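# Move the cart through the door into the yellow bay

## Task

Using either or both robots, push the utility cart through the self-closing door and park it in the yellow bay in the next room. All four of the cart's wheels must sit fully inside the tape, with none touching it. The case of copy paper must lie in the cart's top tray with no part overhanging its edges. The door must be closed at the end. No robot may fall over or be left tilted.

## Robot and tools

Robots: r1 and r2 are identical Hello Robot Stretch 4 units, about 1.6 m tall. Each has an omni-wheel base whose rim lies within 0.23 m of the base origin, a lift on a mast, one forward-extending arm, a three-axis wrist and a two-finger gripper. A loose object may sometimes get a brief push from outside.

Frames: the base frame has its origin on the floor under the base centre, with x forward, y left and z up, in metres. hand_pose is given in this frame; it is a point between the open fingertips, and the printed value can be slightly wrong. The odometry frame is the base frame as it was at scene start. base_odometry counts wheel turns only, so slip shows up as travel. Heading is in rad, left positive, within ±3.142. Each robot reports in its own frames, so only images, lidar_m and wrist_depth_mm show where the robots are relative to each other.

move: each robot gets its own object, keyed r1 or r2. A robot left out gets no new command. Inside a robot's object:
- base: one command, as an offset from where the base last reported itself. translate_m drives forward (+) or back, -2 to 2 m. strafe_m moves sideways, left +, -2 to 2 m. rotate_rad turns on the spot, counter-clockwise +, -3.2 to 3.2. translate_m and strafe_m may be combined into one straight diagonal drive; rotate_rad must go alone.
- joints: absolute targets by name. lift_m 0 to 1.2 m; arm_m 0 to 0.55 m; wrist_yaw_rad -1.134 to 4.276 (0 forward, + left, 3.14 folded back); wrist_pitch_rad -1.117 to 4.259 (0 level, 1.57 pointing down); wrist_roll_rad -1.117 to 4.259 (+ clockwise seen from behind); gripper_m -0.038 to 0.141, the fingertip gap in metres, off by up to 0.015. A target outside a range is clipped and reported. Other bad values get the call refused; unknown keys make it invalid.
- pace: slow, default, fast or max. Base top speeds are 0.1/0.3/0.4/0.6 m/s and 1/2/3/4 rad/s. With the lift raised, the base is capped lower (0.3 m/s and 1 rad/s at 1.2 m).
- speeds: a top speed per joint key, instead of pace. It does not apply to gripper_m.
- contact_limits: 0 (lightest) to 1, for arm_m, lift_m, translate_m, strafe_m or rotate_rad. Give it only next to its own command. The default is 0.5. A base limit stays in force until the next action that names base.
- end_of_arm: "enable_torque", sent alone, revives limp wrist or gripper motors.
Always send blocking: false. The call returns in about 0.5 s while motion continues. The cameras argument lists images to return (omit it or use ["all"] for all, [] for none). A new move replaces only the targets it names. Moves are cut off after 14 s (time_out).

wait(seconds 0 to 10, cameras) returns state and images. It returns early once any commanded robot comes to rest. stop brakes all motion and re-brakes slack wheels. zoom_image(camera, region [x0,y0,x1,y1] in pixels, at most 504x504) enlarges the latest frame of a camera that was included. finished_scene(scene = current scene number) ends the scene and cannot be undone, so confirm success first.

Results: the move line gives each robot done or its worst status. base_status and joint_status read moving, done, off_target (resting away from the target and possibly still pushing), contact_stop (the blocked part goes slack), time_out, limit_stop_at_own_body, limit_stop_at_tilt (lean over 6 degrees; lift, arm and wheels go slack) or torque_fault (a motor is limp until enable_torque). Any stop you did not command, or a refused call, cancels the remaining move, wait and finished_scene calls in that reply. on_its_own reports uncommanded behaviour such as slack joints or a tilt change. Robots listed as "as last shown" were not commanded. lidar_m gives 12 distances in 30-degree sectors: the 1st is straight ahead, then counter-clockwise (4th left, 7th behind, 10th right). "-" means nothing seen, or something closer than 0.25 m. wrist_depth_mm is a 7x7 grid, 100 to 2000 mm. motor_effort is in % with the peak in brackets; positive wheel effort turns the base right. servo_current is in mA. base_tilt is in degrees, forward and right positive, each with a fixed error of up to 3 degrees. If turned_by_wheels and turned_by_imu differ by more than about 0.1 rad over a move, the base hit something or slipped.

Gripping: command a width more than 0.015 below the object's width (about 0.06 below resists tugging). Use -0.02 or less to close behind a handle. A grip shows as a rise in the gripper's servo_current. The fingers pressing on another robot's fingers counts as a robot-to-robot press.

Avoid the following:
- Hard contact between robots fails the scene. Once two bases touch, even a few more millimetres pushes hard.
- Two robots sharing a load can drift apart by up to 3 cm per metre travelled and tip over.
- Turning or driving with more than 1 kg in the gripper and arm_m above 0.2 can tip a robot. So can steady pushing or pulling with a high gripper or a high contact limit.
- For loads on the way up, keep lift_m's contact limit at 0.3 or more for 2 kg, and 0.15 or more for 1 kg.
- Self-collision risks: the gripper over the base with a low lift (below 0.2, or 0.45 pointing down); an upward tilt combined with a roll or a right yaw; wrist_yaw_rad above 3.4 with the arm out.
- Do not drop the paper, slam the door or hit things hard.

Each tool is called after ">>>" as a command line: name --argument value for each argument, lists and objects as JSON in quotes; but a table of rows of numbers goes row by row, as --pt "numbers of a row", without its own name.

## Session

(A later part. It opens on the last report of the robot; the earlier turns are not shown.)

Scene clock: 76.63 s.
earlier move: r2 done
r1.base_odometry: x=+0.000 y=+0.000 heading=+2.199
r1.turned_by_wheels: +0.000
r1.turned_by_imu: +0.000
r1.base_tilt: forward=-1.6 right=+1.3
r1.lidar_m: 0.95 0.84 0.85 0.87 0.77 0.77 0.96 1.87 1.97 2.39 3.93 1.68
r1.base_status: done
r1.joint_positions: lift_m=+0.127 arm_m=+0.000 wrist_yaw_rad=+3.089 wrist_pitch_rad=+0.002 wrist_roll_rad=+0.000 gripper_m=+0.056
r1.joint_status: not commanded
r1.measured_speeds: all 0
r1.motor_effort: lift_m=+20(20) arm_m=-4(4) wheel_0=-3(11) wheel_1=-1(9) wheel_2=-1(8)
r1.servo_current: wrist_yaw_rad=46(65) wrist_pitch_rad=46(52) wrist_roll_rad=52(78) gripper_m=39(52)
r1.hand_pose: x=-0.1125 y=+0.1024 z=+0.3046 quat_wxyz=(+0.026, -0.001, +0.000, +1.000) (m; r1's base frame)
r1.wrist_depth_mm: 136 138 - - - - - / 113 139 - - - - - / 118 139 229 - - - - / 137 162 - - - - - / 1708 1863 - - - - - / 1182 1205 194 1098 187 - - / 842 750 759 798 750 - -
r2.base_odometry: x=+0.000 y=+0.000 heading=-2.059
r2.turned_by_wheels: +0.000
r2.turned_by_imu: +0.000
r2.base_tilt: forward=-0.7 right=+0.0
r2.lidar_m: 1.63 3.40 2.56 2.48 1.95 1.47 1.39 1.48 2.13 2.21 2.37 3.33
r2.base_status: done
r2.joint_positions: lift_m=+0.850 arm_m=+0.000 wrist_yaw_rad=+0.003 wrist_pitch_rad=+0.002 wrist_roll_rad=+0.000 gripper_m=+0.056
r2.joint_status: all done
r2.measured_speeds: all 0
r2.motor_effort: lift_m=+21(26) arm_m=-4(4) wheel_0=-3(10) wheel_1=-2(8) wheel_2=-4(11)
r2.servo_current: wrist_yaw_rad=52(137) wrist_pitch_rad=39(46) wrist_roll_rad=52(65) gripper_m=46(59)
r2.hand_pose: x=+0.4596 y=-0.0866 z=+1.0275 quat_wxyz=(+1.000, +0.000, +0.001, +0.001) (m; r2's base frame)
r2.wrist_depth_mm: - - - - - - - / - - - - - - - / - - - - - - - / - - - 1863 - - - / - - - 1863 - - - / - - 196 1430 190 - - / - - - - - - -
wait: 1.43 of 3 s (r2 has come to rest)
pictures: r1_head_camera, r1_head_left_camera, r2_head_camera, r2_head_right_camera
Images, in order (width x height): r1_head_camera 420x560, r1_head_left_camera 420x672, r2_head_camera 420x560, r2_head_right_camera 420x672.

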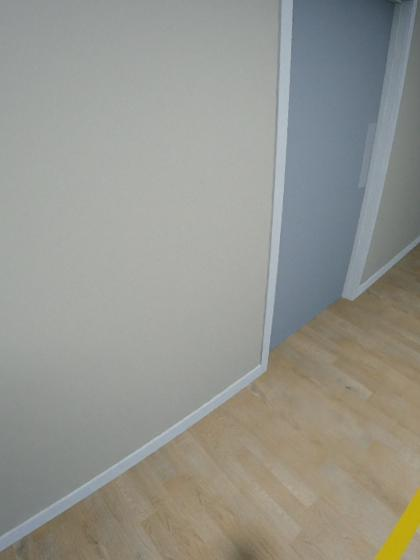

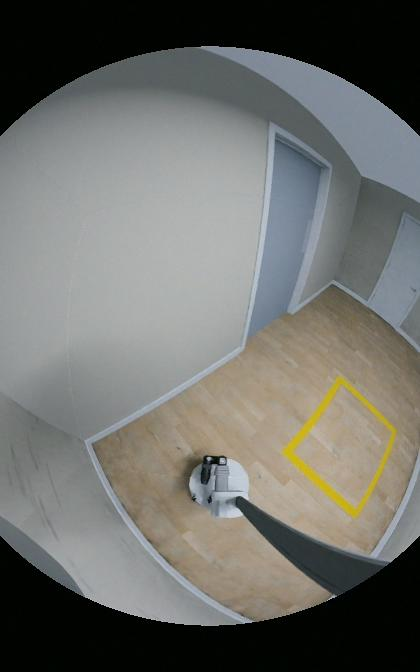

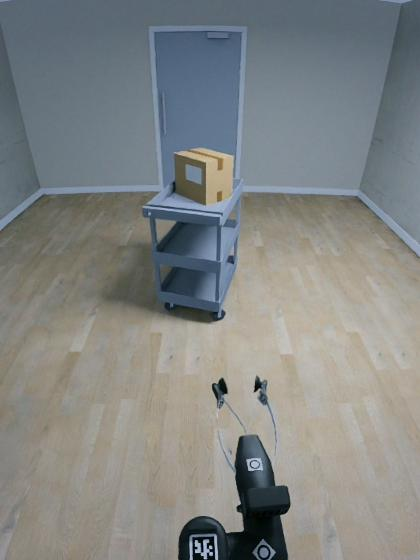

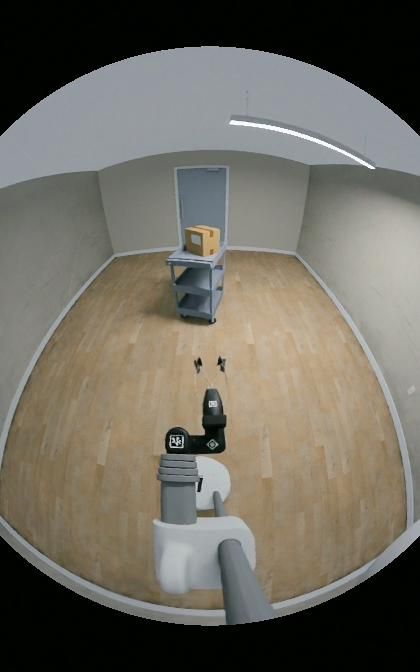

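>>> move --r1 '{"base":{"rotate_rad":0.83},"joints":{"lift_m":0.4}}' --r2 '{"base":{"translate_m":1.95,"strafe_m":-0.95}}' --blocking false --cameras '[]'

>>> wait --seconds 3 --cameras '[]'

>>> move --r1 '{"base":{"strafe_m":-1.2}}' --blocking false --cameras '[]'

>>> wait --seconds 8 --cameras '[]'

>>> wait --seconds 6 --cameras '["r1_head_camera","r1_head_left_camera","r2_head_camera","r2_head_left_camera"]'

Scene clock: 94.13 s.
move: r1 moving; r2 moving
r1.base_odometry: x=+0.000 y=+0.000 heading=+2.452
r1.turned_by_wheels: +0.252
r1.turned_by_imu: +0.253
r1.base_tilt: forward=-1.6 right=+1.3
r1.lidar_m: 0.85 0.83 0.91 0.79 0.74 0.83 1.23 1.94 2.08 2.99 2.70 1.13
r1.base_status: rotate_rad moving
r1.joint_positions: lift_m=+0.164 arm_m=+0.000 wrist_yaw_rad=+3.089 wrist_pitch_rad=+0.002 wrist_roll_rad=+0.000 gripper_m=+0.056
r1.joint_status: lift_m moving
r1.measured_speeds: translate_m=+0.000 strafe_m=+0.000 rotate_rad=+0.971 lift_m=+0.146 arm_m=+0.000 wrist_yaw_rad=+0.000 wrist_pitch_rad=+0.000 wrist_roll_rad=+0.000
r1.motor_effort: lift_m=+27(27) arm_m=-4(4) wheel_0=-6(8) wheel_1=-7(9) wheel_2=-7(8)
r1.servo_current: wrist_yaw_rad=46(65) wrist_pitch_rad=33(46) wrist_roll_rad=59(65) gripper_m=39(46)
r1.hand_pose: x=-0.1125 y=+0.1024 z=+0.3421 quat_wxyz=(+0.026, -0.001, +0.000, +1.000) (m; r1's base frame)
r1.wrist_depth_mm: 136 139 - - - - - / 113 139 - - - - - / 118 140 229 - - - - / 137 162 - - - - - / - 1863 - - - - - / 1281 1336 194 1281 188 - - / 917 820 820 891 878 - -
r2.base_odometry: x=-0.028 y=-0.020 heading=-2.059
r2.turned_by_wheels: +0.000
r2.turned_by_imu: +0.001
r2.base_tilt: forward=-0.8 right=+0.1
r2.lidar_m: 1.57 3.44 2.59 2.51 1.97 1.49 1.43 1.52 2.14 2.20 2.32 3.34
r2.base_status: translate_m moving; strafe_m moving
r2.joint_positions: lift_m=+0.850 arm_m=+0.000 wrist_yaw_rad=+0.003 wrist_pitch_rad=+0.002 wrist_roll_rad=+0.000 gripper_m=+0.056
r2.joint_status: not commanded
r2.measured_speeds: translate_m=+0.121 strafe_m=-0.059 rotate_rad=+0.000 lift_m=+0.000 arm_m=+0.000 wrist_yaw_rad=+0.000 wrist_pitch_rad=+0.000 wrist_roll_rad=+0.000
r2.motor_effort: lift_m=+21(21) arm_m=-4(4) wheel_0=+8(11) wheel_1=+6(6) wheel_2=-12(13)
r2.servo_current: wrist_yaw_rad=39(59) wrist_pitch_rad=33(46) wrist_roll_rad=52(59) gripper_m=46(52)
r2.hand_pose: x=+0.4596 y=-0.0866 z=+1.0275 quat_wxyz=(+1.000, +0.000, +0.001, +0.001) (m; r2's base frame)
r2.wrist_depth_mm: - - - - - - - / - - - - - - - / - - - - - - - / - - - 1708 - - - / - - - 1708 - - - / - - 194 1397 190 - - / - - - - - - -
pictures: none
No camera images: "cameras" was empty.

Scene clock: 95.83 s.
earlier move: r1 done; r2 moving
r1.base_odometry: x=+0.000 y=+0.000 heading=+3.029
r1.turned_by_wheels: +0.577
r1.turned_by_imu: +0.581
r1.base_tilt: forward=-1.6 right=+1.3
r1.lidar_m: 0.83 0.93 0.79 0.77 0.85 1.29 1.92 2.11 3.18 2.31 1.11 0.86
r1.base_status: done
r1.joint_positions: lift_m=+0.399 arm_m=+0.000 wrist_yaw_rad=+3.089 wrist_pitch_rad=+0.002 wrist_roll_rad=+0.000 gripper_m=+0.056
r1.joint_status: all done
r1.measured_speeds: all 0
r1.motor_effort: lift_m=+25(28) arm_m=-4(4) wheel_0=-3(9) wheel_1=-1(9) wheel_2=-1(8)
r1.servo_current: wrist_yaw_rad=52(72) wrist_pitch_rad=39(52) wrist_roll_rad=33(72) gripper_m=46(46)
r1.hand_pose: x=-0.1125 y=+0.1024 z=+0.5771 quat_wxyz=(+0.026, -0.001, +0.000, +1.000) (m; r1's base frame)
r1.wrist_depth_mm: 136 138 - - - - - / 113 139 - - - - - / 117 139 271 - - - - / 137 161 - - - - - / - - - - - - - / - - 194 - 187 - - / 1464 1308 1336 153 1366 1281 -
r2.base_odometry: x=-0.403 y=-0.294 heading=-2.059
r2.turned_by_wheels: +0.000
r2.turned_by_imu: +0.000
r2.base_tilt: forward=-0.7 right=+0.1
r2.lidar_m: 1.17 1.30 2.79 2.69 2.55 1.93 1.87 1.95 2.09 2.02 2.17 3.05
r2.base_status: translate_m moving; strafe_m moving
r2.joint_positions: lift_m=+0.850 arm_m=+0.000 wrist_yaw_rad=+0.003 wrist_pitch_rad=+0.002 wrist_roll_rad=+0.000 gripper_m=+0.056
r2.joint_status: not commanded
r2.measured_speeds: translate_m=+0.270 strafe_m=-0.132 rotate_rad=-0.001 lift_m=+0.000 arm_m=+0.000 wrist_yaw_rad=+0.000 wrist_pitch_rad=+0.000 wrist_roll_rad=+0.000
r2.motor_effort: lift_m=+21(21) arm_m=-4(4) wheel_0=+7(13) wheel_1=+5(6) wheel_2=-9(13)
r2.servo_current: wrist_yaw_rad=46(59) wrist_pitch_rad=39(46) wrist_roll_rad=46(65) gripper_m=52(52)
r2.hand_pose: x=+0.4596 y=-0.0866 z=+1.0276 quat_wxyz=(+1.000, +0.000, +0.001, +0.001) (m; r2's base frame)
r2.wrist_depth_mm: - - - - - - - / - - - - - - - / - - - - - - - / - - - - - - - / - - 1308 1397 - - - / - - 192 - 191 - - / - - - - - - -
wait: 1.70 of 3 s (r1 has come to rest)
pictures: none
No camera images: "cameras" was empty.

Scene clock: 96.33 s.
earlier move: r2 moving
move: r1 moving
r1.base_odometry: x=+0.004 y=+0.036 heading=+3.029
r1.turned_by_wheels: +0.000
r1.turned_by_imu: +0.000
r1.base_tilt: forward=-1.6 right=+1.3
r1.lidar_m: 0.83 0.90 0.82 0.79 0.86 1.35 1.91 2.10 3.20 2.33 1.10 0.86
r1.base_status: strafe_m moving
r1.joint_positions: lift_m=+0.399 arm_m=+0.000 wrist_yaw_rad=+3.089 wrist_pitch_rad=+0.002 wrist_roll_rad=+0.000 gripper_m=+0.056
r1.joint_status: not commanded
r1.measured_speeds: translate_m=+0.000 strafe_m=-0.142 rotate_rad=+0.000 lift_m=+0.000 arm_m=+0.000 wrist_yaw_rad=+0.000 wrist_pitch_rad=+0.000 wrist_roll_rad=+0.000
r1.motor_effort: lift_m=+25(25) arm_m=-4(4) wheel_0=+9(10) wheel_1=-9(11) wheel_2=+0(1)
r1.servo_current: wrist_yaw_rad=39(59) wrist_pitch_rad=46(52) wrist_roll_rad=52(72) gripper_m=39(46)
r1.hand_pose: x=-0.1125 y=+0.1024 z=+0.5771 quat_wxyz=(+0.026, -0.001, +0.000, +1.000) (m; r1's base frame)
r1.wrist_depth_mm: 136 139 - - - - - / 113 139 - - - - - / 118 140 273 - - - - / 137 162 - - - - - / - - - - - - - / - - 194 - 187 - - / 1464 1281 1308 154 1366 1281 -
r2.base_odometry: x=-0.525 y=-0.382 heading=-2.059
r2.turned_by_wheels: +0.000
r2.turned_by_imu: +0.000
r2.base_tilt: forward=-0.6 right=+0.0
r2.lidar_m: 1.03 1.10 2.85 2.75 2.72 2.03 2.00 2.11 2.03 1.95 2.07 2.94
r2.base_status: translate_m moving; strafe_m moving
r2.joint_positions: lift_m=+0.850 arm_m=+0.000 wrist_yaw_rad=+0.003 wrist_pitch_rad=+0.002 wrist_roll_rad=+0.000 gripper_m=+0.056
r2.joint_status: not commanded
r2.measured_speeds: translate_m=+0.270 strafe_m=-0.131 rotate_rad=+0.000 lift_m=+0.000 arm_m=+0.000 wrist_yaw_rad=+0.000 wrist_pitch_rad=+0.000 wrist_roll_rad=+0.000
r2.motor_effort: lift_m=+20(21) arm_m=-4(4) wheel_0=+6(10) wheel_1=+4(6) wheel_2=-8(10)
r2.servo_current: wrist_yaw_rad=52(52) wrist_pitch_rad=39(46) wrist_roll_rad=33(59) gripper_m=46(52)
r2.hand_pose: x=+0.4596 y=-0.0866 z=+1.0276 quat_wxyz=(+1.000, +0.000, +0.001, +0.001) (m; r2's base frame)
r2.wrist_depth_mm: - - - - - - - / - - - - - - - / - - - - - - - / - - 1308 - - - - / - - 1182 - - - - / - - 193 - 190 - - / - 1025 - - - - -
pictures: none
No camera images: "cameras" was empty.

Scene clock: 101.17 s.
earlier move: r1 done; r2 moving
r1.base_odometry: x=+0.135 y=+1.192 heading=+3.029
r1.turned_by_wheels: +0.000
r1.turned_by_imu: -0.009
r1.base_tilt: forward=-1.6 right=+1.3
r1.lidar_m: 0.69 0.77 1.19 1.93 2.12 2.08 2.05 2.26 2.80 2.02 1.03 0.79
r1.base_status: done
r1.joint_positions: lift_m=+0.400 arm_m=+0.000 wrist_yaw_rad=+3.089 wrist_pitch_rad=+0.002 wrist_roll_rad=+0.000 gripper_m=+0.056
r1.joint_status: not commanded
r1.measured_speeds: all 0
r1.motor_effort: lift_m=+24(25) arm_m=-4(4) wheel_0=+1(10) wheel_1=-2(11) wheel_2=+0(2)
r1.servo_current: wrist_yaw_rad=59(72) wrist_pitch_rad=46(52) wrist_roll_rad=46(72) gripper_m=39(52)
r1.hand_pose: x=-0.1125 y=+0.1024 z=+0.5772 quat_wxyz=(+0.026, -0.001, +0.000, +1.000) (m; r1's base frame)
r1.wrist_depth_mm: 136 138 - - - - - / 112 139 - - - - - / 116 139 270 - - - - / 137 158 - - - - - / - - - - - - - / - - 194 - 188 - - / 1464 1336 1229 143 1255 1366 1397
r2.base_odometry: x=-1.687 y=-1.227 heading=-2.059
r2.turned_by_wheels: +0.000
r2.turned_by_imu: +0.002
r2.base_tilt: forward=-0.6 right=+0.1
r2.lidar_m: 2.47 2.63 0.64 0.62 0.78 3.42 3.35 1.91 1.43 1.41 1.48 2.13
r2.base_status: translate_m moving; strafe_m moving
r2.joint_positions: lift_m=+0.850 arm_m=+0.000 wrist_yaw_rad=+0.003 wrist_pitch_rad=+0.002 wrist_roll_rad=+0.000 gripper_m=+0.056
r2.joint_status: not commanded
r2.measured_speeds: translate_m=+0.198 strafe_m=-0.095 rotate_rad=+0.002 lift_m=+0.000 arm_m=+0.000 wrist_yaw_rad=+0.000 wrist_pitch_rad=+0.000 wrist_roll_rad=+0.000
r2.motor_effort: lift_m=+20(21) arm_m=-4(4) wheel_0=+4(11) wheel_1=+5(7) wheel_2=-3(10)
r2.servo_current: wrist_yaw_rad=59(59) wrist_pitch_rad=39(52) wrist_roll_rad=46(65) gripper_m=46(59)
r2.hand_pose: x=+0.4596 y=-0.0866 z=+1.0276 quat_wxyz=(+1.000, +0.000, +0.001, +0.001) (m; r2's base frame)
r2.wrist_depth_mm: - - - - - - - / - - - - - - - / - - - - - - - / - - - - - - - / - - - - - - - / - - 195 - 191 - - / - - - - - - -
wait: 4.83 of 8 s (r1 has come to rest)
pictures: none
No camera images: "cameras" was empty.

Scene clock: 102.23 s.
earlier move: r2 done
r1.base_odometry: x=+0.135 y=+1.192 heading=+3.029
r1.turned_by_wheels: +0.000
r1.turned_by_imu: +0.000
r1.base_tilt: forward=-1.6 right=+1.2
r1.lidar_m: 0.71 0.77 1.15 1.96 2.11 2.11 2.07 2.26 2.80 2.00 1.01 0.80
r1.base_status: done
r1.joint_positions: lift_m=+0.400 arm_m=+0.000 wrist_yaw_rad=+3.089 wrist_pitch_rad=+0.002 wrist_roll_rad=+0.000 gripper_m=+0.056
r1.joint_status: not commanded
r1.measured_speeds: all 0
r1.motor_effort: lift_m=+24(25) arm_m=-4(4) wheel_0=+1(10) wheel_1=-2(11) wheel_2=+0(2)
r1.servo_current: wrist_yaw_rad=46(72) wrist_pitch_rad=39(52) wrist_roll_rad=52(72) gripper_m=39(52)
r1.hand_pose: x=-0.1125 y=+0.1024 z=+0.5772 quat_wxyz=(+0.026, -0.001, +0.000, +1.000) (m; r1's base frame)
r1.wrist_depth_mm: 136 138 - - - - - / 112 139 - - - - - / 116 139 268 - - - - / 136 159 - - - - - / - - - - - - - / - - 194 - 187 - - / 1464 1336 1229 143 1308 1336 1464
r2.base_odometry: x=-1.754 y=-1.276 heading=-2.059
r2.turned_by_wheels: +0.000
r2.turned_by_imu: +0.000
r2.base_tilt: forward=-0.7 right=+0.0
r2.lidar_m: 2.40 2.55 0.63 0.65 0.79 3.49 3.44 1.91 1.42 1.36 1.45 2.08
r2.base_status: done
r2.joint_positions: lift_m=+0.850 arm_m=+0.000 wrist_yaw_rad=+0.003 wrist_pitch_rad=+0.002 wrist_roll_rad=+0.000 gripper_m=+0.056
r2.joint_status: not commanded
r2.measured_speeds: all 0
r2.motor_effort: lift_m=+20(21) arm_m=-4(4) wheel_0=+1(11) wheel_1=+3(7) wheel_2=-2(10)
r2.servo_current: wrist_yaw_rad=59(59) wrist_pitch_rad=39(52) wrist_roll_rad=46(65) gripper_m=46(59)
r2.hand_pose: x=+0.4596 y=-0.0866 z=+1.0276 quat_wxyz=(+1.000, +0.000, +0.001, +0.001) (m; r2's base frame)
r2.wrist_depth_mm: - - - - - - - / - - - - - - - / - - - - - - - / - - - - - - - / - - - - - - - / - - 196 - 191 - - / - - - - - - -
wait: 1.07 of 6 s (r2 has come to rest)
pictures: r1_head_camera, r1_head_left_camera, r2_head_camera, r2_head_left_camera
Images, in order (width x height): r1_head_camera 420x560, r1_head_left_camera 420x672, r2_head_camera 420x560, r2_head_left_camera 420x672.

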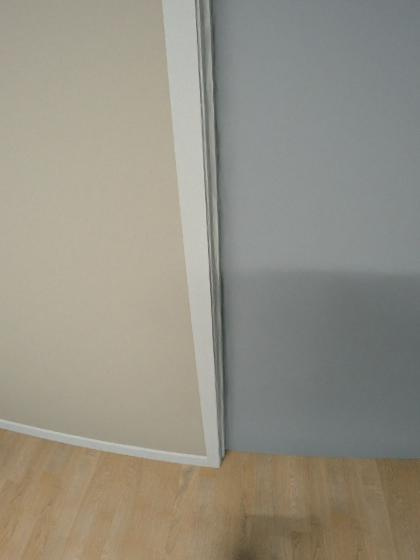

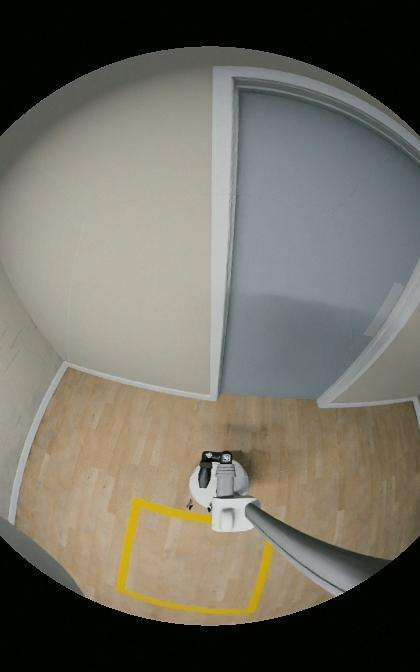

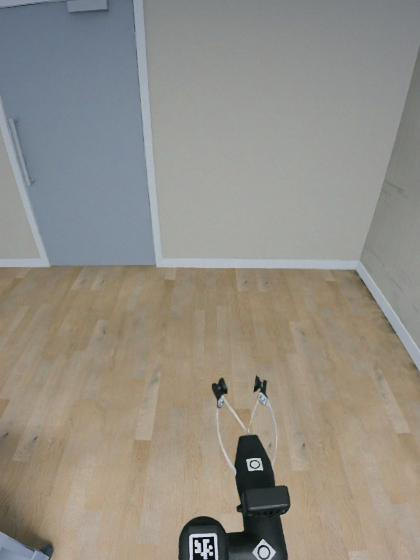

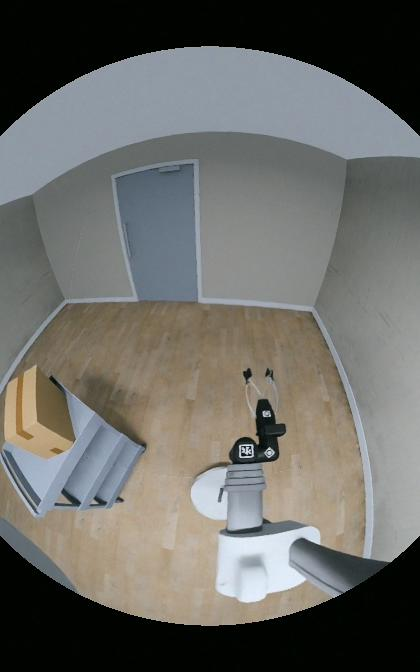

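>>> move --r2 '{"base":{"translate_m":1.2,"strafe_m":0.4}}' --blocking false --cameras '[]'

>>> wait --seconds 8 --cameras '[]'

>>> move --r2 '{"base":{"rotate_rad":0.785},"joints":{"arm_m":0.1,"gripper_m":0.1}}' --blocking false --cameras '[]'

>>> wait --seconds 3 --cameras '["r2_head_camera","r2_head_left_camera","r2_wrist_camera"]'

Scene clock: 116.23 s.
move: r2 moving
r1: as last shown
r1.lidar_m: 0.71 0.78 1.18 1.95 2.12 2.11 2.05 2.26 2.81 2.01 1.03 0.82
r1.motor_effort: lift_m=+24(24) arm_m=-4(4) wheel_0=+1(2) wheel_1=-2(2) wheel_2=+0(0)
r1.servo_current: wrist_yaw_rad=46(59) wrist_pitch_rad=39(52) wrist_roll_rad=59(59) gripper_m=46(46)
r1.wrist_depth_mm: 136 138 - - - - - / 112 139 - - - - - / 116 139 268 - - - - / 136 158 - - - - - / - - - - - - - / - - 193 - 187 - - / 1499 1308 1255 143 1255 1366 1430
r2.base_odometry: x=-1.759 y=-1.309 heading=-2.059
r2.turned_by_wheels: +0.000
r2.turned_by_imu: +0.001
r2.base_tilt: forward=-0.7 right=+0.1
r2.lidar_m: 2.38 2.52 0.61 0.62 0.79 3.55 3.50 1.90 1.43 1.39 1.48 2.07
r2.base_status: translate_m moving; strafe_m moving
r2.joint_positions: lift_m=+0.850 arm_m=+0.000 wrist_yaw_rad=+0.003 wrist_pitch_rad=+0.002 wrist_roll_rad=+0.000 gripper_m=+0.056
r2.joint_status: not commanded
r2.measured_speeds: translate_m=+0.121 strafe_m=+0.040 rotate_rad=-0.001 lift_m=+0.000 arm_m=+0.000 wrist_yaw_rad=-0.001 wrist_pitch_rad=+0.000 wrist_roll_rad=+0.000
r2.motor_effort: lift_m=+20(21) arm_m=-4(4) wheel_0=+6(6) wheel_1=+9(10) wheel_2=-13(13)
r2.servo_current: wrist_yaw_rad=52(52) wrist_pitch_rad=39(46) wrist_roll_rad=46(52) gripper_m=52(52)
r2.hand_pose: x=+0.4596 y=-0.0866 z=+1.0276 quat_wxyz=(+1.000, +0.000, +0.001, +0.001) (m; r2's base frame)
r2.wrist_depth_mm: - - - - - - - / - - - - - - - / - - - - - - - / - - - - - - - / - - - - - - - / - - 196 - 191 - - / - - - - - - -
pictures: none
No camera images: "cameras" was empty.

Scene clock: 121.37 s.
earlier move: r2 done
r1.base_odometry: x=+0.135 y=+1.192 heading=+3.029
r1.turned_by_wheels: +0.000
r1.turned_by_imu: +0.000
r1.base_tilt: forward=-1.6 right=+1.3
r1.lidar_m: 0.70 0.78 1.19 1.95 2.12 2.11 2.06 2.25 2.79 2.01 1.03 0.81
r1.base_status: not commanded
r1.joint_positions: lift_m=+0.400 arm_m=+0.000 wrist_yaw_rad=+3.089 wrist_pitch_rad=+0.002 wrist_roll_rad=+0.000 gripper_m=+0.056
r1.joint_status: not commanded
r1.measured_speeds: all 0
r1.motor_effort: lift_m=+24(24) arm_m=-4(4) wheel_0=+1(2) wheel_1=-1(2) wheel_2=+0(1)
r1.servo_current: wrist_yaw_rad=46(72) wrist_pitch_rad=46(52) wrist_roll_rad=52(78) gripper_m=39(52)
r1.hand_pose: x=-0.1125 y=+0.1024 z=+0.5772 quat_wxyz=(+0.026, -0.001, +0.000, +1.000) (m; r1's base frame)
r1.wrist_depth_mm: 136 138 - - - - - / 112 138 - - - - - / 116 139 268 - - - - / 137 160 - - - - - / - - - - - - - / - - 194 - 188 - - / 1430 1308 1255 143 1308 1366 1397
r2.base_odometry: x=-1.963 y=-2.523 heading=-2.059
r2.turned_by_wheels: +0.000
r2.turned_by_imu: +0.002
r2.base_tilt: forward=-0.7 right=+0.1
r2.lidar_m: 1.23 1.31 1.89 2.90 3.08 0.90 0.92 2.49 1.90 1.84 1.70 1.27
r2.base_status: done
r2.joint_positions: lift_m=+0.850 arm_m=+0.000 wrist_yaw_rad=+0.003 wrist_pitch_rad=+0.002 wrist_roll_rad=+0.000 gripper_m=+0.056
r2.joint_status: not commanded
r2.measured_speeds: all 0
r2.motor_effort: lift_m=+20(21) arm_m=-4(4) wheel_0=+4(10) wheel_1=+3(10) wheel_2=-4(13)
r2.servo_current: wrist_yaw_rad=33(65) wrist_pitch_rad=46(52) wrist_roll_rad=39(65) gripper_m=46(59)
r2.hand_pose: x=+0.4596 y=-0.0866 z=+1.0276 quat_wxyz=(+1.000, +0.000, +0.001, +0.001) (m; r2's base frame)
r2.wrist_depth_mm: - - - - - - - / - - - - - - - / - - - - - - - / - - - - - - - / - - - - - - - / - - 189 - 188 - - / - - - - - - -
wait: 5.13 of 8 s (r2 has come to rest)
pictures: none
No camera images: "cameras" was empty.

Scene clock: 121.87 s.
move: r2 moving
r1: as last shown
r1.lidar_m: 0.69 0.77 1.19 1.95 2.12 2.09 2.07 2.25 2.81 2.02 1.05 0.79
r1.motor_effort: lift_m=+24(24) arm_m=-4(4) wheel_0=+1(2) wheel_1=-2(2) wheel_2=+0(0)
r1.servo_current: wrist_yaw_rad=46(65) wrist_pitch_rad=46(46) wrist_roll_rad=39(59) gripper_m=33(46)
r1.wrist_depth_mm: 136 138 - - - - - / 112 139 - - - - - / 116 139 267 - - - - / 136 158 - - - - - / - - - - - - - / - - 194 - 187 - - / 1499 1308 1255 143 1308 1336 1397
r2.base_odometry: x=-1.963 y=-2.523 heading=-1.808
r2.turned_by_wheels: +0.251
r2.turned_by_imu: +0.244
r2.base_tilt: forward=-0.7 right=+0.1
r2.lidar_m: 1.24 1.49 2.69 2.90 0.92 0.89 3.57 2.08 1.83 1.84 1.44 1.24
r2.base_status: rotate_rad moving
r2.joint_positions: lift_m=+0.850 arm_m=+0.051 wrist_yaw_rad=+0.002 wrist_pitch_rad=+0.002 wrist_roll_rad=+0.000 gripper_m=+0.075
r2.joint_status: arm_m moving; gripper_m moving
r2.measured_speeds: translate_m=-0.002 strafe_m=+0.000 rotate_rad=+0.974 lift_m=+0.000 arm_m=+0.195 wrist_yaw_rad=+0.000 wrist_pitch_rad=+0.000 wrist_roll_rad=+0.000
r2.motor_effort: lift_m=+20(20) arm_m=+6(11) wheel_0=-10(10) wheel_1=-10(10) wheel_2=-13(13)
r2.servo_current: wrist_yaw_rad=39(52) wrist_pitch_rad=39(46) wrist_roll_rad=46(52) gripper_m=104(104)
r2.hand_pose: x=+0.5100 y=-0.0867 z=+1.0276 quat_wxyz=(+1.000, +0.000, +0.001, +0.001) (m; r2's base frame)
r2.wrist_depth_mm: - - - - - - - / - - - - - - - / - - - - - - - / - - - - - - - / - - - - - - - / - - 190 - 188 - - / - - - - - - -
pictures: none
No camera images: "cameras" was empty.

Scene clock: 122.90 s.
earlier move: r2 done
r1.base_odometry: x=+0.135 y=+1.192 heading=+3.029
r1.turned_by_wheels: +0.000
r1.turned_by_imu: +0.000
r1.base_tilt: forward=-1.6 right=+1.2
r1.lidar_m: 0.71 0.78 1.16 1.95 2.14 2.09 2.05 2.26 2.81 1.98 1.03 0.82
r1.base_status: not commanded
r1.joint_positions: lift_m=+0.400 arm_m=+0.000 wrist_yaw_rad=+3.089 wrist_pitch_rad=+0.002 wrist_roll_rad=+0.000 gripper_m=+0.056
r1.joint_status: not commanded
r1.measured_speeds: all 0
r1.motor_effort: lift_m=+24(24) arm_m=-4(4) wheel_0=+1(2) wheel_1=-1(2) wheel_2=+0(0)
r1.servo_current: wrist_yaw_rad=33(65) wrist_pitch_rad=39(52) wrist_roll_rad=46(65) gripper_m=39(46)
r1.hand_pose: x=-0.1125 y=+0.1024 z=+0.5772 quat_wxyz=(+0.026, -0.001, +0.000, +1.000) (m; r1's base frame)
r1.wrist_depth_mm: 136 138 - - - - - / 112 139 - - - - - / 116 139 268 - - - - / 137 159 - - - - - / - - - - - - - / - - 193 - 188 - - / 1430 1336 1205 143 1308 1336 1464
r2.base_odometry: x=-1.963 y=-2.523 heading=-1.275
r2.turned_by_wheels: +0.533
r2.turned_by_imu: +0.519
r2.base_tilt: forward=-0.7 right=+0.1
r2.lidar_m: 1.50 2.75 2.90 0.91 0.88 3.47 2.09 1.83 1.83 1.40 1.23 1.24
r2.base_status: done
r2.joint_positions: lift_m=+0.850 arm_m=+0.100 wrist_yaw_rad=+0.002 wrist_pitch_rad=+0.002 wrist_roll_rad=+0.000 gripper_m=+0.100
r2.joint_status: all done
r2.measured_speeds: all 0
r2.motor_effort: lift_m=+20(20) arm_m=+7(13) wheel_0=-4(10) wheel_1=-4(10) wheel_2=-4(13)
r2.servo_current: wrist_yaw_rad=39(65) wrist_pitch_rad=46(46) wrist_roll_rad=46(59) gripper_m=39(111)
r2.hand_pose: x=+0.5593 y=-0.0867 z=+1.0276 quat_wxyz=(+1.000, +0.000, +0.001, +0.001) (m; r2's base frame)
r2.wrist_depth_mm: - - - - - - - / - - - - - - - / - - - - - - - / - - - - - - - / - - - - - - - / - - 191 - 186 - - / - - - - - - -
wait: 1.03 of 3 s (r2 has come to rest)
pictures: r2_head_camera, r2_head_left_camera, r2_wrist_camera
Images, in order (width x height): r2_head_camera 420x560, r2_head_left_camera 420x672, r2_wrist_camera 616x392.

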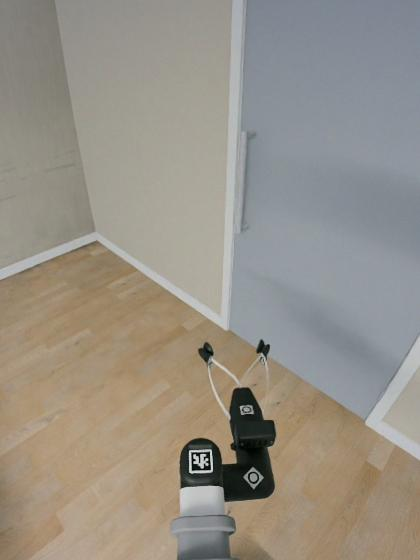

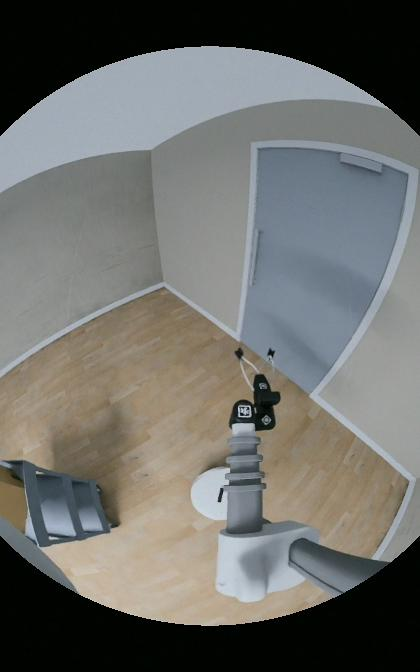

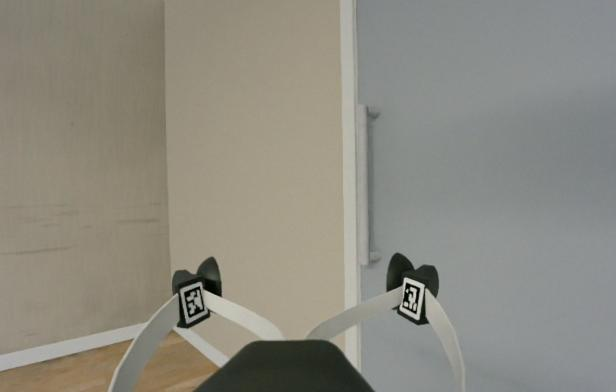

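>>> move --r2 '{"base":{"translate_m":0.45,"strafe_m":-0.17},"joints":{"lift_m":0.9}}' --blocking false --cameras '[]'

>>> wait --seconds 4 --cameras '["r2_head_camera","r2_wrist_camera"]'

Scene clock: 137.30 s.
move: r2 moving
r1: as last shown
r1.base_tilt: forward=-1.6 right=+1.3
r1.lidar_m: 0.70 0.75 1.18 1.95 2.13 2.09 2.05 2.26 2.83 1.99 1.00 0.79
r1.motor_effort: lift_m=+24(24) arm_m=-4(4) wheel_0=+2(2) wheel_1=-2(2) wheel_2=+0(0)
r1.servo_current: wrist_yaw_rad=52(59) wrist_pitch_rad=39(46) wrist_roll_rad=39(65) gripper_m=46(46)
r1.wrist_depth_mm: 136 138 - - - - - / 112 139 - - - - - / 116 139 270 - - - - / 137 159 - - - - - / - - - - - - - / - - 194 - 187 - - / 1464 1281 1255 143 1281 1366 1430
r2.base_odometry: x=-1.966 y=-2.557 heading=-1.275
r2.turned_by_wheels: +0.000
r2.turned_by_imu: +0.001
r2.base_tilt: forward=-0.7 right=+0.1
r2.lidar_m: 1.47 2.66 2.91 0.95 0.91 3.45 2.11 1.86 1.85 1.38 1.19 1.21
r2.base_status: translate_m moving; strafe_m moving
r2.joint_positions: lift_m=+0.885 arm_m=+0.100 wrist_yaw_rad=+0.002 wrist_pitch_rad=+0.002 wrist_roll_rad=+0.000 gripper_m=+0.100
r2.joint_status: lift_m moving
r2.measured_speeds: translate_m=+0.121 strafe_m=-0.047 rotate_rad=-0.002 lift_m=+0.099 arm_m=+0.000 wrist_yaw_rad=+0.000 wrist_pitch_rad=+0.000 wrist_roll_rad=+0.000
r2.motor_effort: lift_m=+21(26) arm_m=+7(7) wheel_0=+9(10) wheel_1=+4(5) wheel_2=-12(13)
r2.servo_current: wrist_yaw_rad=39(52) wrist_pitch_rad=39(46) wrist_roll_rad=46(52) gripper_m=52(52)
r2.hand_pose: x=+0.5593 y=-0.0867 z=+1.0627 quat_wxyz=(+1.000, +0.000, +0.001, +0.001) (m; r2's base frame)
r2.wrist_depth_mm: - - - - - - - / - - - - - - - / - - - - - - - / - - - - - - - / - - - - 1118 - - / - - 190 - 185 - - / - - - - - - -
pictures: none
No camera images: "cameras" was empty.

Scene clock: 139.83 s.
earlier move: r2 done
r1.base_odometry: x=+0.135 y=+1.192 heading=+3.029
r1.turned_by_wheels: +0.000
r1.turned_by_imu: +0.000
r1.base_tilt: forward=-1.6 right=+1.2
r1.lidar_m: 0.72 0.78 1.16 1.97 2.13 2.09 2.06 2.25 2.79 2.03 1.04 0.78
r1.base_status: not commanded
r1.joint_positions: lift_m=+0.400 arm_m=+0.000 wrist_yaw_rad=+3.089 wrist_pitch_rad=+0.002 wrist_roll_rad=+0.000 gripper_m=+0.056
r1.joint_status: not commanded
r1.measured_speeds: all 0
r1.motor_effort: lift_m=+24(24) arm_m=-4(4) wheel_0=+1(2) wheel_1=-1(2) wheel_2=+0(0)
r1.servo_current: wrist_yaw_rad=52(65) wrist_pitch_rad=46(52) wrist_roll_rad=46(72) gripper_m=39(52)
r1.hand_pose: x=-0.1125 y=+0.1024 z=+0.5772 quat_wxyz=(+0.026, -0.001, +0.000, +1.000) (m; r1's base frame)
r1.wrist_depth_mm: 136 138 - - - - - / 112 139 - - - - - / 116 139 268 - - - - / 137 158 - - - - - / - - - - - - - / - - 194 - 187 - - / 1499 1308 1255 143 1308 1366 1430
r2.base_odometry: x=-1.995 y=-3.003 heading=-1.275
r2.turned_by_wheels: +0.000
r2.turned_by_imu: +0.001
r2.base_tilt: forward=-0.7 right=+0.1
r2.lidar_m: 1.00 1.81 2.70 3.22 1.24 3.94 2.34 2.05 1.57 0.91 0.79 0.80
r2.base_status: done
r2.joint_positions: lift_m=+0.900 arm_m=+0.100 wrist_yaw_rad=+0.002 wrist_pitch_rad=+0.002 wrist_roll_rad=+0.000 gripper_m=+0.100
r2.joint_status: all done
r2.measured_speeds: all 0
r2.motor_effort: lift_m=+20(26) arm_m=+7(7) wheel_0=+3(13) wheel_1=+4(7) wheel_2=-4(13)
r2.servo_current: wrist_yaw_rad=39(59) wrist_pitch_rad=39(52) wrist_roll_rad=46(59) gripper_m=52(59)
r2.hand_pose: x=+0.5593 y=-0.0867 z=+1.0776 quat_wxyz=(+1.000, +0.000, +0.001, +0.001) (m; r2's base frame)
r2.wrist_depth_mm: - - - - - - - / - - - - - - - / - - - 715 - - - / - - - 715 - - - / - - - - - - - / - - 188 162 185 - - / - - - - - - -
wait: 2.53 of 4 s (r2 has come to rest)
pictures: r2_head_camera, r2_wrist_camera
Images, in order (width x height): r2_head_camera 420x560, r2_wrist_camera 616x392.

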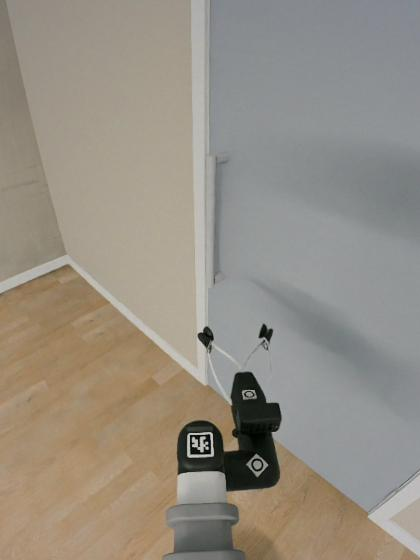

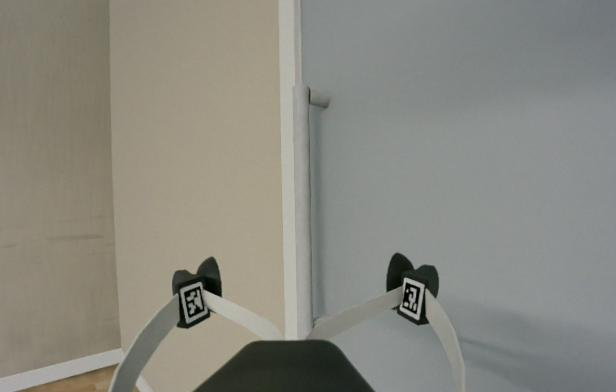

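>>> move --r2 '{"joints":{"arm_m":0.38},"contact_limits":{"arm_m":0.1},"pace":"slow"}' --blocking false --cameras '[]'

>>> wait --seconds 4 --cameras '["r2_head_camera","r2_wrist_camera"]'

Scene clock: 157.47 s.
move: r2 moving
r1: as last shown
r1.base_tilt: forward=-1.6 right=+1.3
r1.lidar_m: 0.69 0.78 1.17 1.96 2.14 2.09 2.05 2.24 2.80 2.03 1.02 0.80
r1.motor_effort: lift_m=+24(24) arm_m=-4(4) wheel_0=+1(1) wheel_1=-2(2) wheel_2=+0(0)
r1.servo_current: wrist_yaw_rad=52(65) wrist_pitch_rad=46(46) wrist_roll_rad=46(59) gripper_m=39(46)
r1.wrist_depth_mm: 136 138 - - - - - / 112 139 - - - - - / 116 139 268 - - - - / 137 159 - - - - - / - - - - - - - / - - 193 - 187 - - / 1464 1281 1229 143 1281 1308 1430
r2.base_odometry: x=-1.995 y=-3.003 heading=-1.275
r2.turned_by_wheels: +0.000
r2.turned_by_imu: +0.000
r2.base_tilt: forward=-0.6 right=+0.1
r2.lidar_m: 0.98 1.82 2.68 3.19 1.24 3.92 2.35 2.06 1.54 0.95 0.80 0.81
r2.base_status: not commanded
r2.joint_positions: lift_m=+0.900 arm_m=+0.112 wrist_yaw_rad=+0.002 wrist_pitch_rad=+0.002 wrist_roll_rad=+0.000 gripper_m=+0.100
r2.joint_status: arm_m moving
r2.measured_speeds: translate_m=+0.000 strafe_m=+0.000 rotate_rad=+0.000 lift_m=+0.000 arm_m=+0.049 wrist_yaw_rad=+0.000 wrist_pitch_rad=+0.000 wrist_roll_rad=+0.000
r2.motor_effort: lift_m=+20(20) arm_m=+8(12) wheel_0=+2(3) wheel_1=+4(4) wheel_2=-4(4)
r2.servo_current: wrist_yaw_rad=39(52) wrist_pitch_rad=39(46) wrist_roll_rad=39(59) gripper_m=46(52)
r2.contact_limits: arm_m 0.1
r2.hand_pose: x=+0.5720 y=-0.0867 z=+1.0776 quat_wxyz=(+1.000, +0.000, +0.001, +0.001) (m; r2's base frame)
r2.wrist_depth_mm: - - - - - - - / - - - - - - - / - - - 707 - - - / - - - 707 - - - / - - - 715 - - - / - - 188 162 185 - - / - - - - - - -
pictures: none
No camera images: "cameras" was empty.

Scene clock: 161.03 s.
earlier move: r2 done
r1.base_odometry: x=+0.135 y=+1.192 heading=+3.029
r1.turned_by_wheels: +0.000
r1.turned_by_imu: +0.000
r1.base_tilt: forward=-1.6 right=+1.3
r1.lidar_m: 0.69 0.76 1.18 1.95 2.13 2.07 2.06 2.25 2.80 2.02 1.01 0.79
r1.base_status: not commanded
r1.joint_positions: lift_m=+0.400 arm_m=+0.000 wrist_yaw_rad=+3.089 wrist_pitch_rad=+0.002 wrist_roll_rad=+0.000 gripper_m=+0.056
r1.joint_status: not commanded
r1.measured_speeds: all 0
r1.motor_effort: lift_m=+24(24) arm_m=-4(4) wheel_0=+1(2) wheel_1=-1(2) wheel_2=+0(1)
r1.servo_current: wrist_yaw_rad=52(65) wrist_pitch_rad=33(52) wrist_roll_rad=46(65) gripper_m=39(46)
r1.hand_pose: x=-0.1125 y=+0.1024 z=+0.5772 quat_wxyz=(+0.026, -0.001, +0.000, +1.000) (m; r1's base frame)
r1.wrist_depth_mm: 136 138 - - - - - / 112 139 - - - - - / 116 140 270 - - - - / 137 159 - - - - - / - - - - - - - / - - 193 - 188 - - / 1464 1308 1255 143 1308 1366 1430
r2.base_odometry: x=-1.995 y=-3.003 heading=-1.275
r2.turned_by_wheels: +0.000
r2.turned_by_imu: +0.001
r2.base_tilt: forward=-0.7 right=+0.1
r2.lidar_m: 0.95 1.79 2.70 3.25 1.24 3.93 2.34 2.06 1.56 0.94 0.81 0.82
r2.base_status: not commanded
r2.joint_positions: lift_m=+0.900 arm_m=+0.380 wrist_yaw_rad=+0.002 wrist_pitch_rad=+0.002 wrist_roll_rad=+0.000 gripper_m=+0.100
r2.joint_status: all done
r2.measured_speeds: all 0
r2.motor_effort: lift_m=+20(20) arm_m=+7(14) wheel_0=+2(3) wheel_1=+4(4) wheel_2=-4(5)
r2.servo_current: wrist_yaw_rad=59(65) wrist_pitch_rad=39(46) wrist_roll_rad=39(65) gripper_m=52(59)
r2.contact_limits: arm_m 0.1
r2.hand_pose: x=+0.8393 y=-0.0867 z=+1.0776 quat_wxyz=(+1.000, +0.000, +0.001, +0.001) (m; r2's base frame)
r2.wrist_depth_mm: - - - 459 382 327 287 / - - - 436 392 329 289 / - - - 436 382 334 293 / - - - 439 387 336 293 / - - - 442 377 336 296 / - 173 188 439 187 329 297 / - 1661 - - 389 340 298
wait: 3.57 of 4 s (r2 has come to rest)
pictures: r2_head_camera, r2_wrist_camera
Images, in order (width x height): r2_head_camera 420x560, r2_wrist_camera 616x392.

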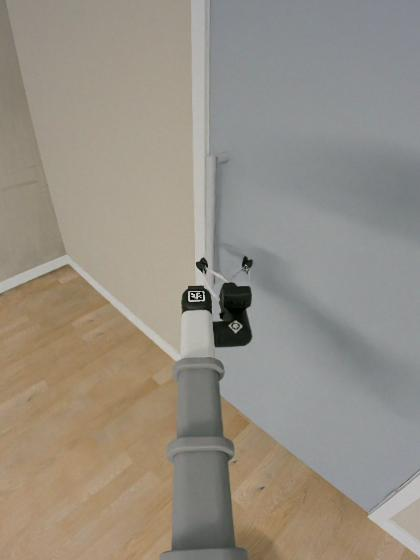

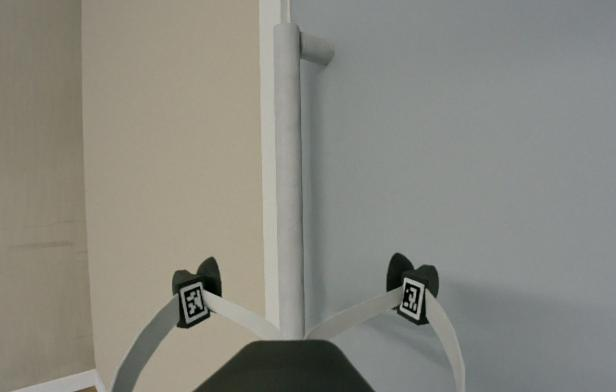

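>>> move --r2 '{"base":{"translate_m":0.12,"strafe_m":0.018},"joints":{"gripper_m":0.07},"contact_limits":{"translate_m":0.1},"pace":"slow"}' --blocking false --cameras '[]'

>>> wait --seconds 3 --cameras '["r2_head_camera","r2_wrist_camera"]'

Scene clock: 171.07 s.
move: r2 moving
r1: as last shown
r1.lidar_m: 0.70 0.74 1.17 1.95 2.11 2.08 2.07 2.25 2.80 2.03 1.04 0.78
r1.motor_effort: lift_m=+24(24) arm_m=-4(4) wheel_0=+1(2) wheel_1=-2(2) wheel_2=-1(1)
r1.servo_current: wrist_yaw_rad=65(65) wrist_pitch_rad=46(52) wrist_roll_rad=59(59) gripper_m=39(46)
r1.wrist_depth_mm: 136 138 - - - - - / 112 139 - - - - - / 116 139 268 - - - - / 136 159 - - - - - / - - - - - - - / - - 193 - 187 - - / 1499 1281 1255 143 1281 1366 1430
r2.base_odometry: x=-1.989 y=-3.015 heading=-1.274
r2.turned_by_wheels: +0.000
r2.turned_by_imu: +0.001
r2.base_tilt: forward=-0.7 right=+0.1
r2.lidar_m: 0.98 1.78 2.69 3.20 1.25 1.37 2.35 2.07 1.51 0.91 0.82 0.79
r2.base_status: translate_m moving; strafe_m moving
r2.joint_positions: lift_m=+0.900 arm_m=+0.380 wrist_yaw_rad=+0.002 wrist_pitch_rad=+0.002 wrist_roll_rad=+0.000 gripper_m=+0.091
r2.joint_status: gripper_m moving
r2.measured_speeds: translate_m=+0.048 strafe_m=+0.007 rotate_rad=-0.001 lift_m=+0.000 arm_m=+0.000 wrist_yaw_rad=+0.000 wrist_pitch_rad=+0.000 wrist_roll_rad=+0.000
r2.motor_effort: lift_m=+20(20) arm_m=+7(8) wheel_0=+7(9) wheel_1=+6(7) wheel_2=-8(11)
r2.servo_current: wrist_yaw_rad=46(52) wrist_pitch_rad=46(46) wrist_roll_rad=46(52) gripper_m=78(78)
r2.contact_limits: arm_m 0.1; translate_m 0.1
r2.hand_pose: x=+0.8393 y=-0.0867 z=+1.0776 quat_wxyz=(+1.000, +0.000, +0.001, +0.001) (m; r2's base frame)
r2.wrist_depth_mm: - - - 452 382 322 277 / 1921 - - 424 384 325 285 / - - - 424 384 325 287 / - - - 427 392 330 287 / - - - 430 379 330 290 / - 167 189 430 188 322 291 / - - - - 389 325 291
pictures: none
No camera images: "cameras" was empty.

Scene clock: 173.07 s.
earlier move: r2 done
r1.base_odometry: x=+0.135 y=+1.192 heading=+3.029
r1.turned_by_wheels: +0.000
r1.turned_by_imu: +0.000
r1.base_tilt: forward=-1.6 right=+1.3
r1.lidar_m: 0.71 0.76 1.16 1.96 2.12 2.11 2.06 2.26 2.80 2.03 1.04 0.80
r1.base_status: not commanded
r1.joint_positions: lift_m=+0.400 arm_m=+0.000 wrist_yaw_rad=+3.089 wrist_pitch_rad=+0.002 wrist_roll_rad=+0.000 gripper_m=+0.056
r1.joint_status: not commanded
r1.measured_speeds: all 0
r1.motor_effort: lift_m=+24(24) arm_m=-4(4) wheel_0=+1(2) wheel_1=-2(2) wheel_2=+0(1)
r1.servo_current: wrist_yaw_rad=39(65) wrist_pitch_rad=46(52) wrist_roll_rad=52(65) gripper_m=39(46)
r1.hand_pose: x=-0.1125 y=+0.1024 z=+0.5772 quat_wxyz=(+0.026, -0.001, +0.000, +1.000) (m; r1's base frame)
r1.wrist_depth_mm: 136 138 - - - - - / 112 139 - - - - - / 116 139 267 - - - - / 136 159 - - - - - / - - - - - - - / - - 195 - 188 - - / 1464 1308 1255 143 1308 1336 1464
r2.base_odometry: x=-1.943 y=-3.113 heading=-1.275
r2.turned_by_wheels: +0.000
r2.turned_by_imu: +0.000
r2.base_tilt: forward=-0.7 right=+0.1
r2.lidar_m: 0.89 1.63 2.60 3.09 1.29 1.36 2.46 2.16 1.39 0.84 0.73 0.73
r2.base_status: done
r2.joint_positions: lift_m=+0.900 arm_m=+0.380 wrist_yaw_rad=+0.002 wrist_pitch_rad=+0.002 wrist_roll_rad=+0.000 gripper_m=+0.070
r2.joint_status: all done
r2.measured_speeds: all 0
r2.motor_effort: lift_m=+20(20) arm_m=+7(8) wheel_0=+3(9) wheel_1=+5(9) wheel_2=-6(11)
r2.servo_current: wrist_yaw_rad=46(59) wrist_pitch_rad=39(46) wrist_roll_rad=46(59) gripper_m=52(78)
r2.contact_limits: arm_m 0.1; translate_m 0.1
r2.hand_pose: x=+0.8393 y=-0.0867 z=+1.0776 quat_wxyz=(+1.000, +0.000, +0.001, +0.001) (m; r2's base frame)
r2.wrist_depth_mm: - - - 330 322 264 232 / - - - 370 327 265 235 / - - - 375 329 268 234 / - - - 377 330 268 236 / - - - 379 322 271 237 / - - 188 322 195 264 238 / - 139 - - 315 258 239
wait: 2.00 of 3 s (r2 has come to rest)
pictures: r2_head_camera, r2_wrist_camera
Images, in order (width x height): r2_head_camera 420x560, r2_wrist_camera 616x392.

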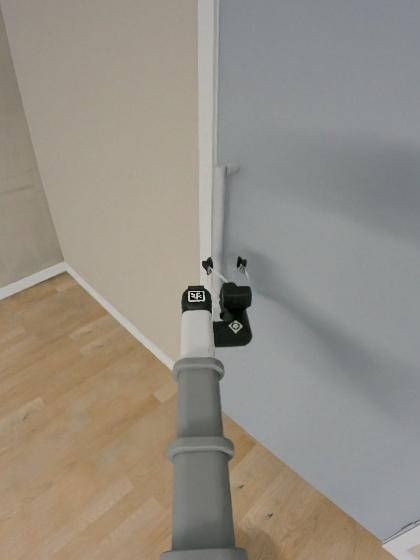

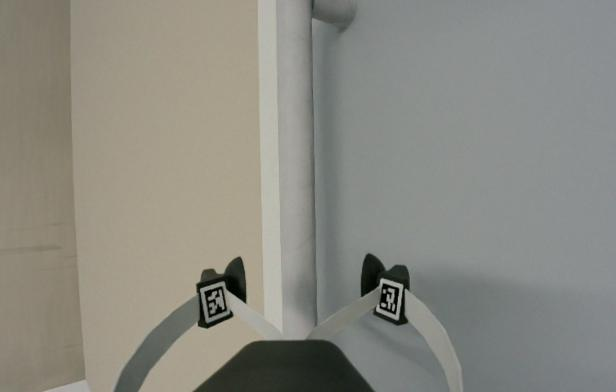

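>>> move --r2 '{"joints":{"arm_m":0.465},"contact_limits":{"arm_m":0.0},"pace":"slow"}' --blocking false --cameras '[]'

>>> wait --seconds 3 --cameras '["r2_head_camera","r2_wrist_camera"]'

>>> zoom_image --camera "r2_head_camera" --region '[160, 140, 290, 320]'

Scene clock: 180.80 s.
move: r2 moving
r1: as last shown
r1.lidar_m: 0.72 0.77 1.15 1.96 2.11 2.10 2.05 2.25 2.79 1.99 1.03 0.79
r1.motor_effort: lift_m=+24(24) arm_m=-4(4) wheel_0=+1(1) wheel_1=-2(2) wheel_2=+0(0)
r1.servo_current: wrist_yaw_rad=39(52) wrist_pitch_rad=39(52) wrist_roll_rad=33(59) gripper_m=39(52)
r1.wrist_depth_mm: 136 138 - - - - - / 112 139 - - - - - / 116 139 270 - - - - / 136 158 - - - - - / - - - - - - - / - - 193 - 187 - - / 1464 1308 1255 143 1281 1336 1430
r2.base_odometry: x=-1.943 y=-3.113 heading=-1.275
r2.turned_by_wheels: +0.000
r2.turned_by_imu: +0.000
r2.base_tilt: forward=-0.7 right=+0.0
r2.lidar_m: 0.89 1.65 2.61 3.10 1.30 1.40 2.46 2.15 1.41 0.86 0.72 0.75
r2.base_status: not commanded
r2.joint_positions: lift_m=+0.900 arm_m=+0.392 wrist_yaw_rad=+0.002 wrist_pitch_rad=+0.002 wrist_roll_rad=+0.000 gripper_m=+0.070
r2.joint_status: arm_m moving
r2.measured_speeds: translate_m=+0.000 strafe_m=+0.000 rotate_rad=+0.000 lift_m=+0.000 arm_m=+0.049 wrist_yaw_rad=+0.000 wrist_pitch_rad=+0.000 wrist_roll_rad=+0.000
r2.motor_effort: lift_m=+20(20) arm_m=+10(10) wheel_0=+3(4) wheel_1=+6(6) wheel_2=-7(7)
r2.servo_current: wrist_yaw_rad=39(52) wrist_pitch_rad=39(39) wrist_roll_rad=46(59) gripper_m=52(59)
r2.contact_limits: arm_m 0; translate_m 0.1
r2.hand_pose: x=+0.8520 y=-0.0867 z=+1.0776 quat_wxyz=(+1.000, +0.000, +0.001, +0.001) (m; r2's base frame)
r2.wrist_depth_mm: - - - 338 314 256 224 / - - - 362 317 258 227 / - - - 364 320 260 229 / - - - 366 320 262 231 / - - - 370 314 264 232 / 1808 - 188 315 195 257 232 / - 139 - - 306 251 233
pictures: none
No camera images: "cameras" was empty.

Scene clock: 182.43 s.
earlier move: r2 done
r1.base_odometry: x=+0.135 y=+1.192 heading=+3.029
r1.turned_by_wheels: +0.000
r1.turned_by_imu: +0.000
r1.base_tilt: forward=-1.6 right=+1.3
r1.lidar_m: 0.69 0.75 1.17 1.93 2.10 2.08 2.06 2.24 2.79 2.04 1.01 0.82
r1.base_status: not commanded
r1.joint_positions: lift_m=+0.400 arm_m=+0.000 wrist_yaw_rad=+3.089 wrist_pitch_rad=+0.002 wrist_roll_rad=+0.000 gripper_m=+0.056
r1.joint_status: not commanded
r1.measured_speeds: all 0
r1.motor_effort: lift_m=+24(24) arm_m=-4(4) wheel_0=+1(2) wheel_1=-2(2) wheel_2=+0(0)
r1.servo_current: wrist_yaw_rad=39(78) wrist_pitch_rad=46(52) wrist_roll_rad=46(72) gripper_m=39(52)
r1.hand_pose: x=-0.1125 y=+0.1024 z=+0.5772 quat_wxyz=(+0.026, -0.001, +0.000, +1.000) (m; r1's base frame)
r1.wrist_depth_mm: 136 138 - - - - - / 112 139 - - - - - / 116 140 268 - - - - / 137 158 - - - - - / - - - - - - - / - - 194 - 187 - - / 1464 1336 1255 143 1281 1366 1430
r2.base_odometry: x=-1.943 y=-3.113 heading=-1.275
r2.turned_by_wheels: +0.000
r2.turned_by_imu: +0.000
r2.base_tilt: forward=-0.6 right=+0.0
r2.lidar_m: 0.92 1.63 2.61 3.10 1.30 1.39 2.45 2.13 1.42 0.85 0.71 0.73
r2.base_status: not commanded
r2.joint_positions: lift_m=+0.900 arm_m=+0.465 wrist_yaw_rad=+0.002 wrist_pitch_rad=+0.002 wrist_roll_rad=+0.000 gripper_m=+0.070
r2.joint_status: all done
r2.measured_speeds: all 0
r2.motor_effort: lift_m=+20(21) arm_m=+8(12) wheel_0=+3(4) wheel_1=+6(6) wheel_2=-7(7)
r2.servo_current: wrist_yaw_rad=46(65) wrist_pitch_rad=39(52) wrist_roll_rad=52(59) gripper_m=52(59)
r2.contact_limits: arm_m 0; translate_m 0.1
r2.hand_pose: x=+0.9243 y=-0.0867 z=+1.0776 quat_wxyz=(+1.000, +0.000, +0.001, +0.001) (m; r2's base frame)
r2.wrist_depth_mm: - - 424 238 255 208 183 / - - 430 238 255 210 185 / - - 430 238 258 211 185 / - - 436 238 262 212 186 / - - 421 239 254 213 183 / - - 191 235 196 214 189 / - - - - 257 204 188
wait: 1.63 of 3 s (r2 has come to rest)
pictures: r2_head_camera, r2_wrist_camera
Images, in order (width x height): r2_head_camera 420x560, r2_wrist_camera 616x392.

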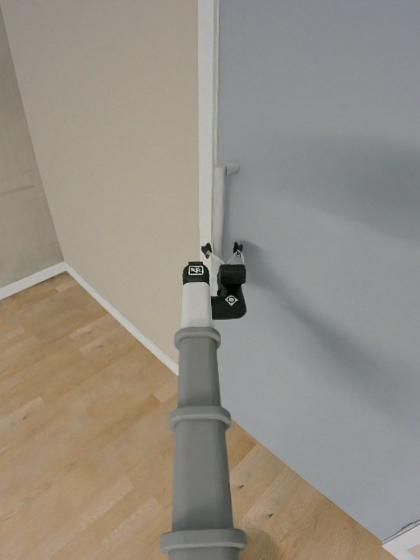

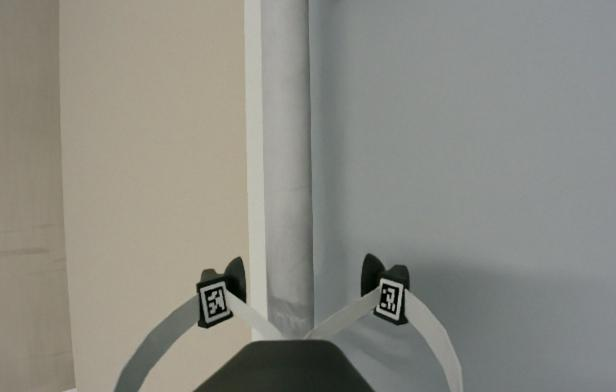

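Scaled by 2.800 from the camera's 420x560 image, which has a finer 1200x1600 frame.

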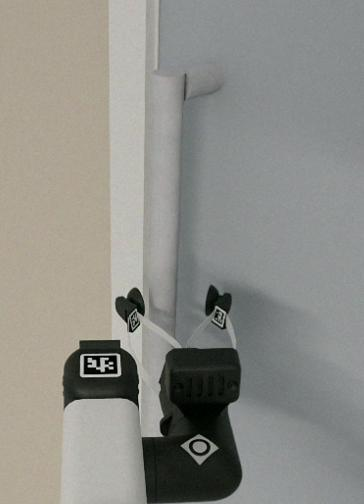

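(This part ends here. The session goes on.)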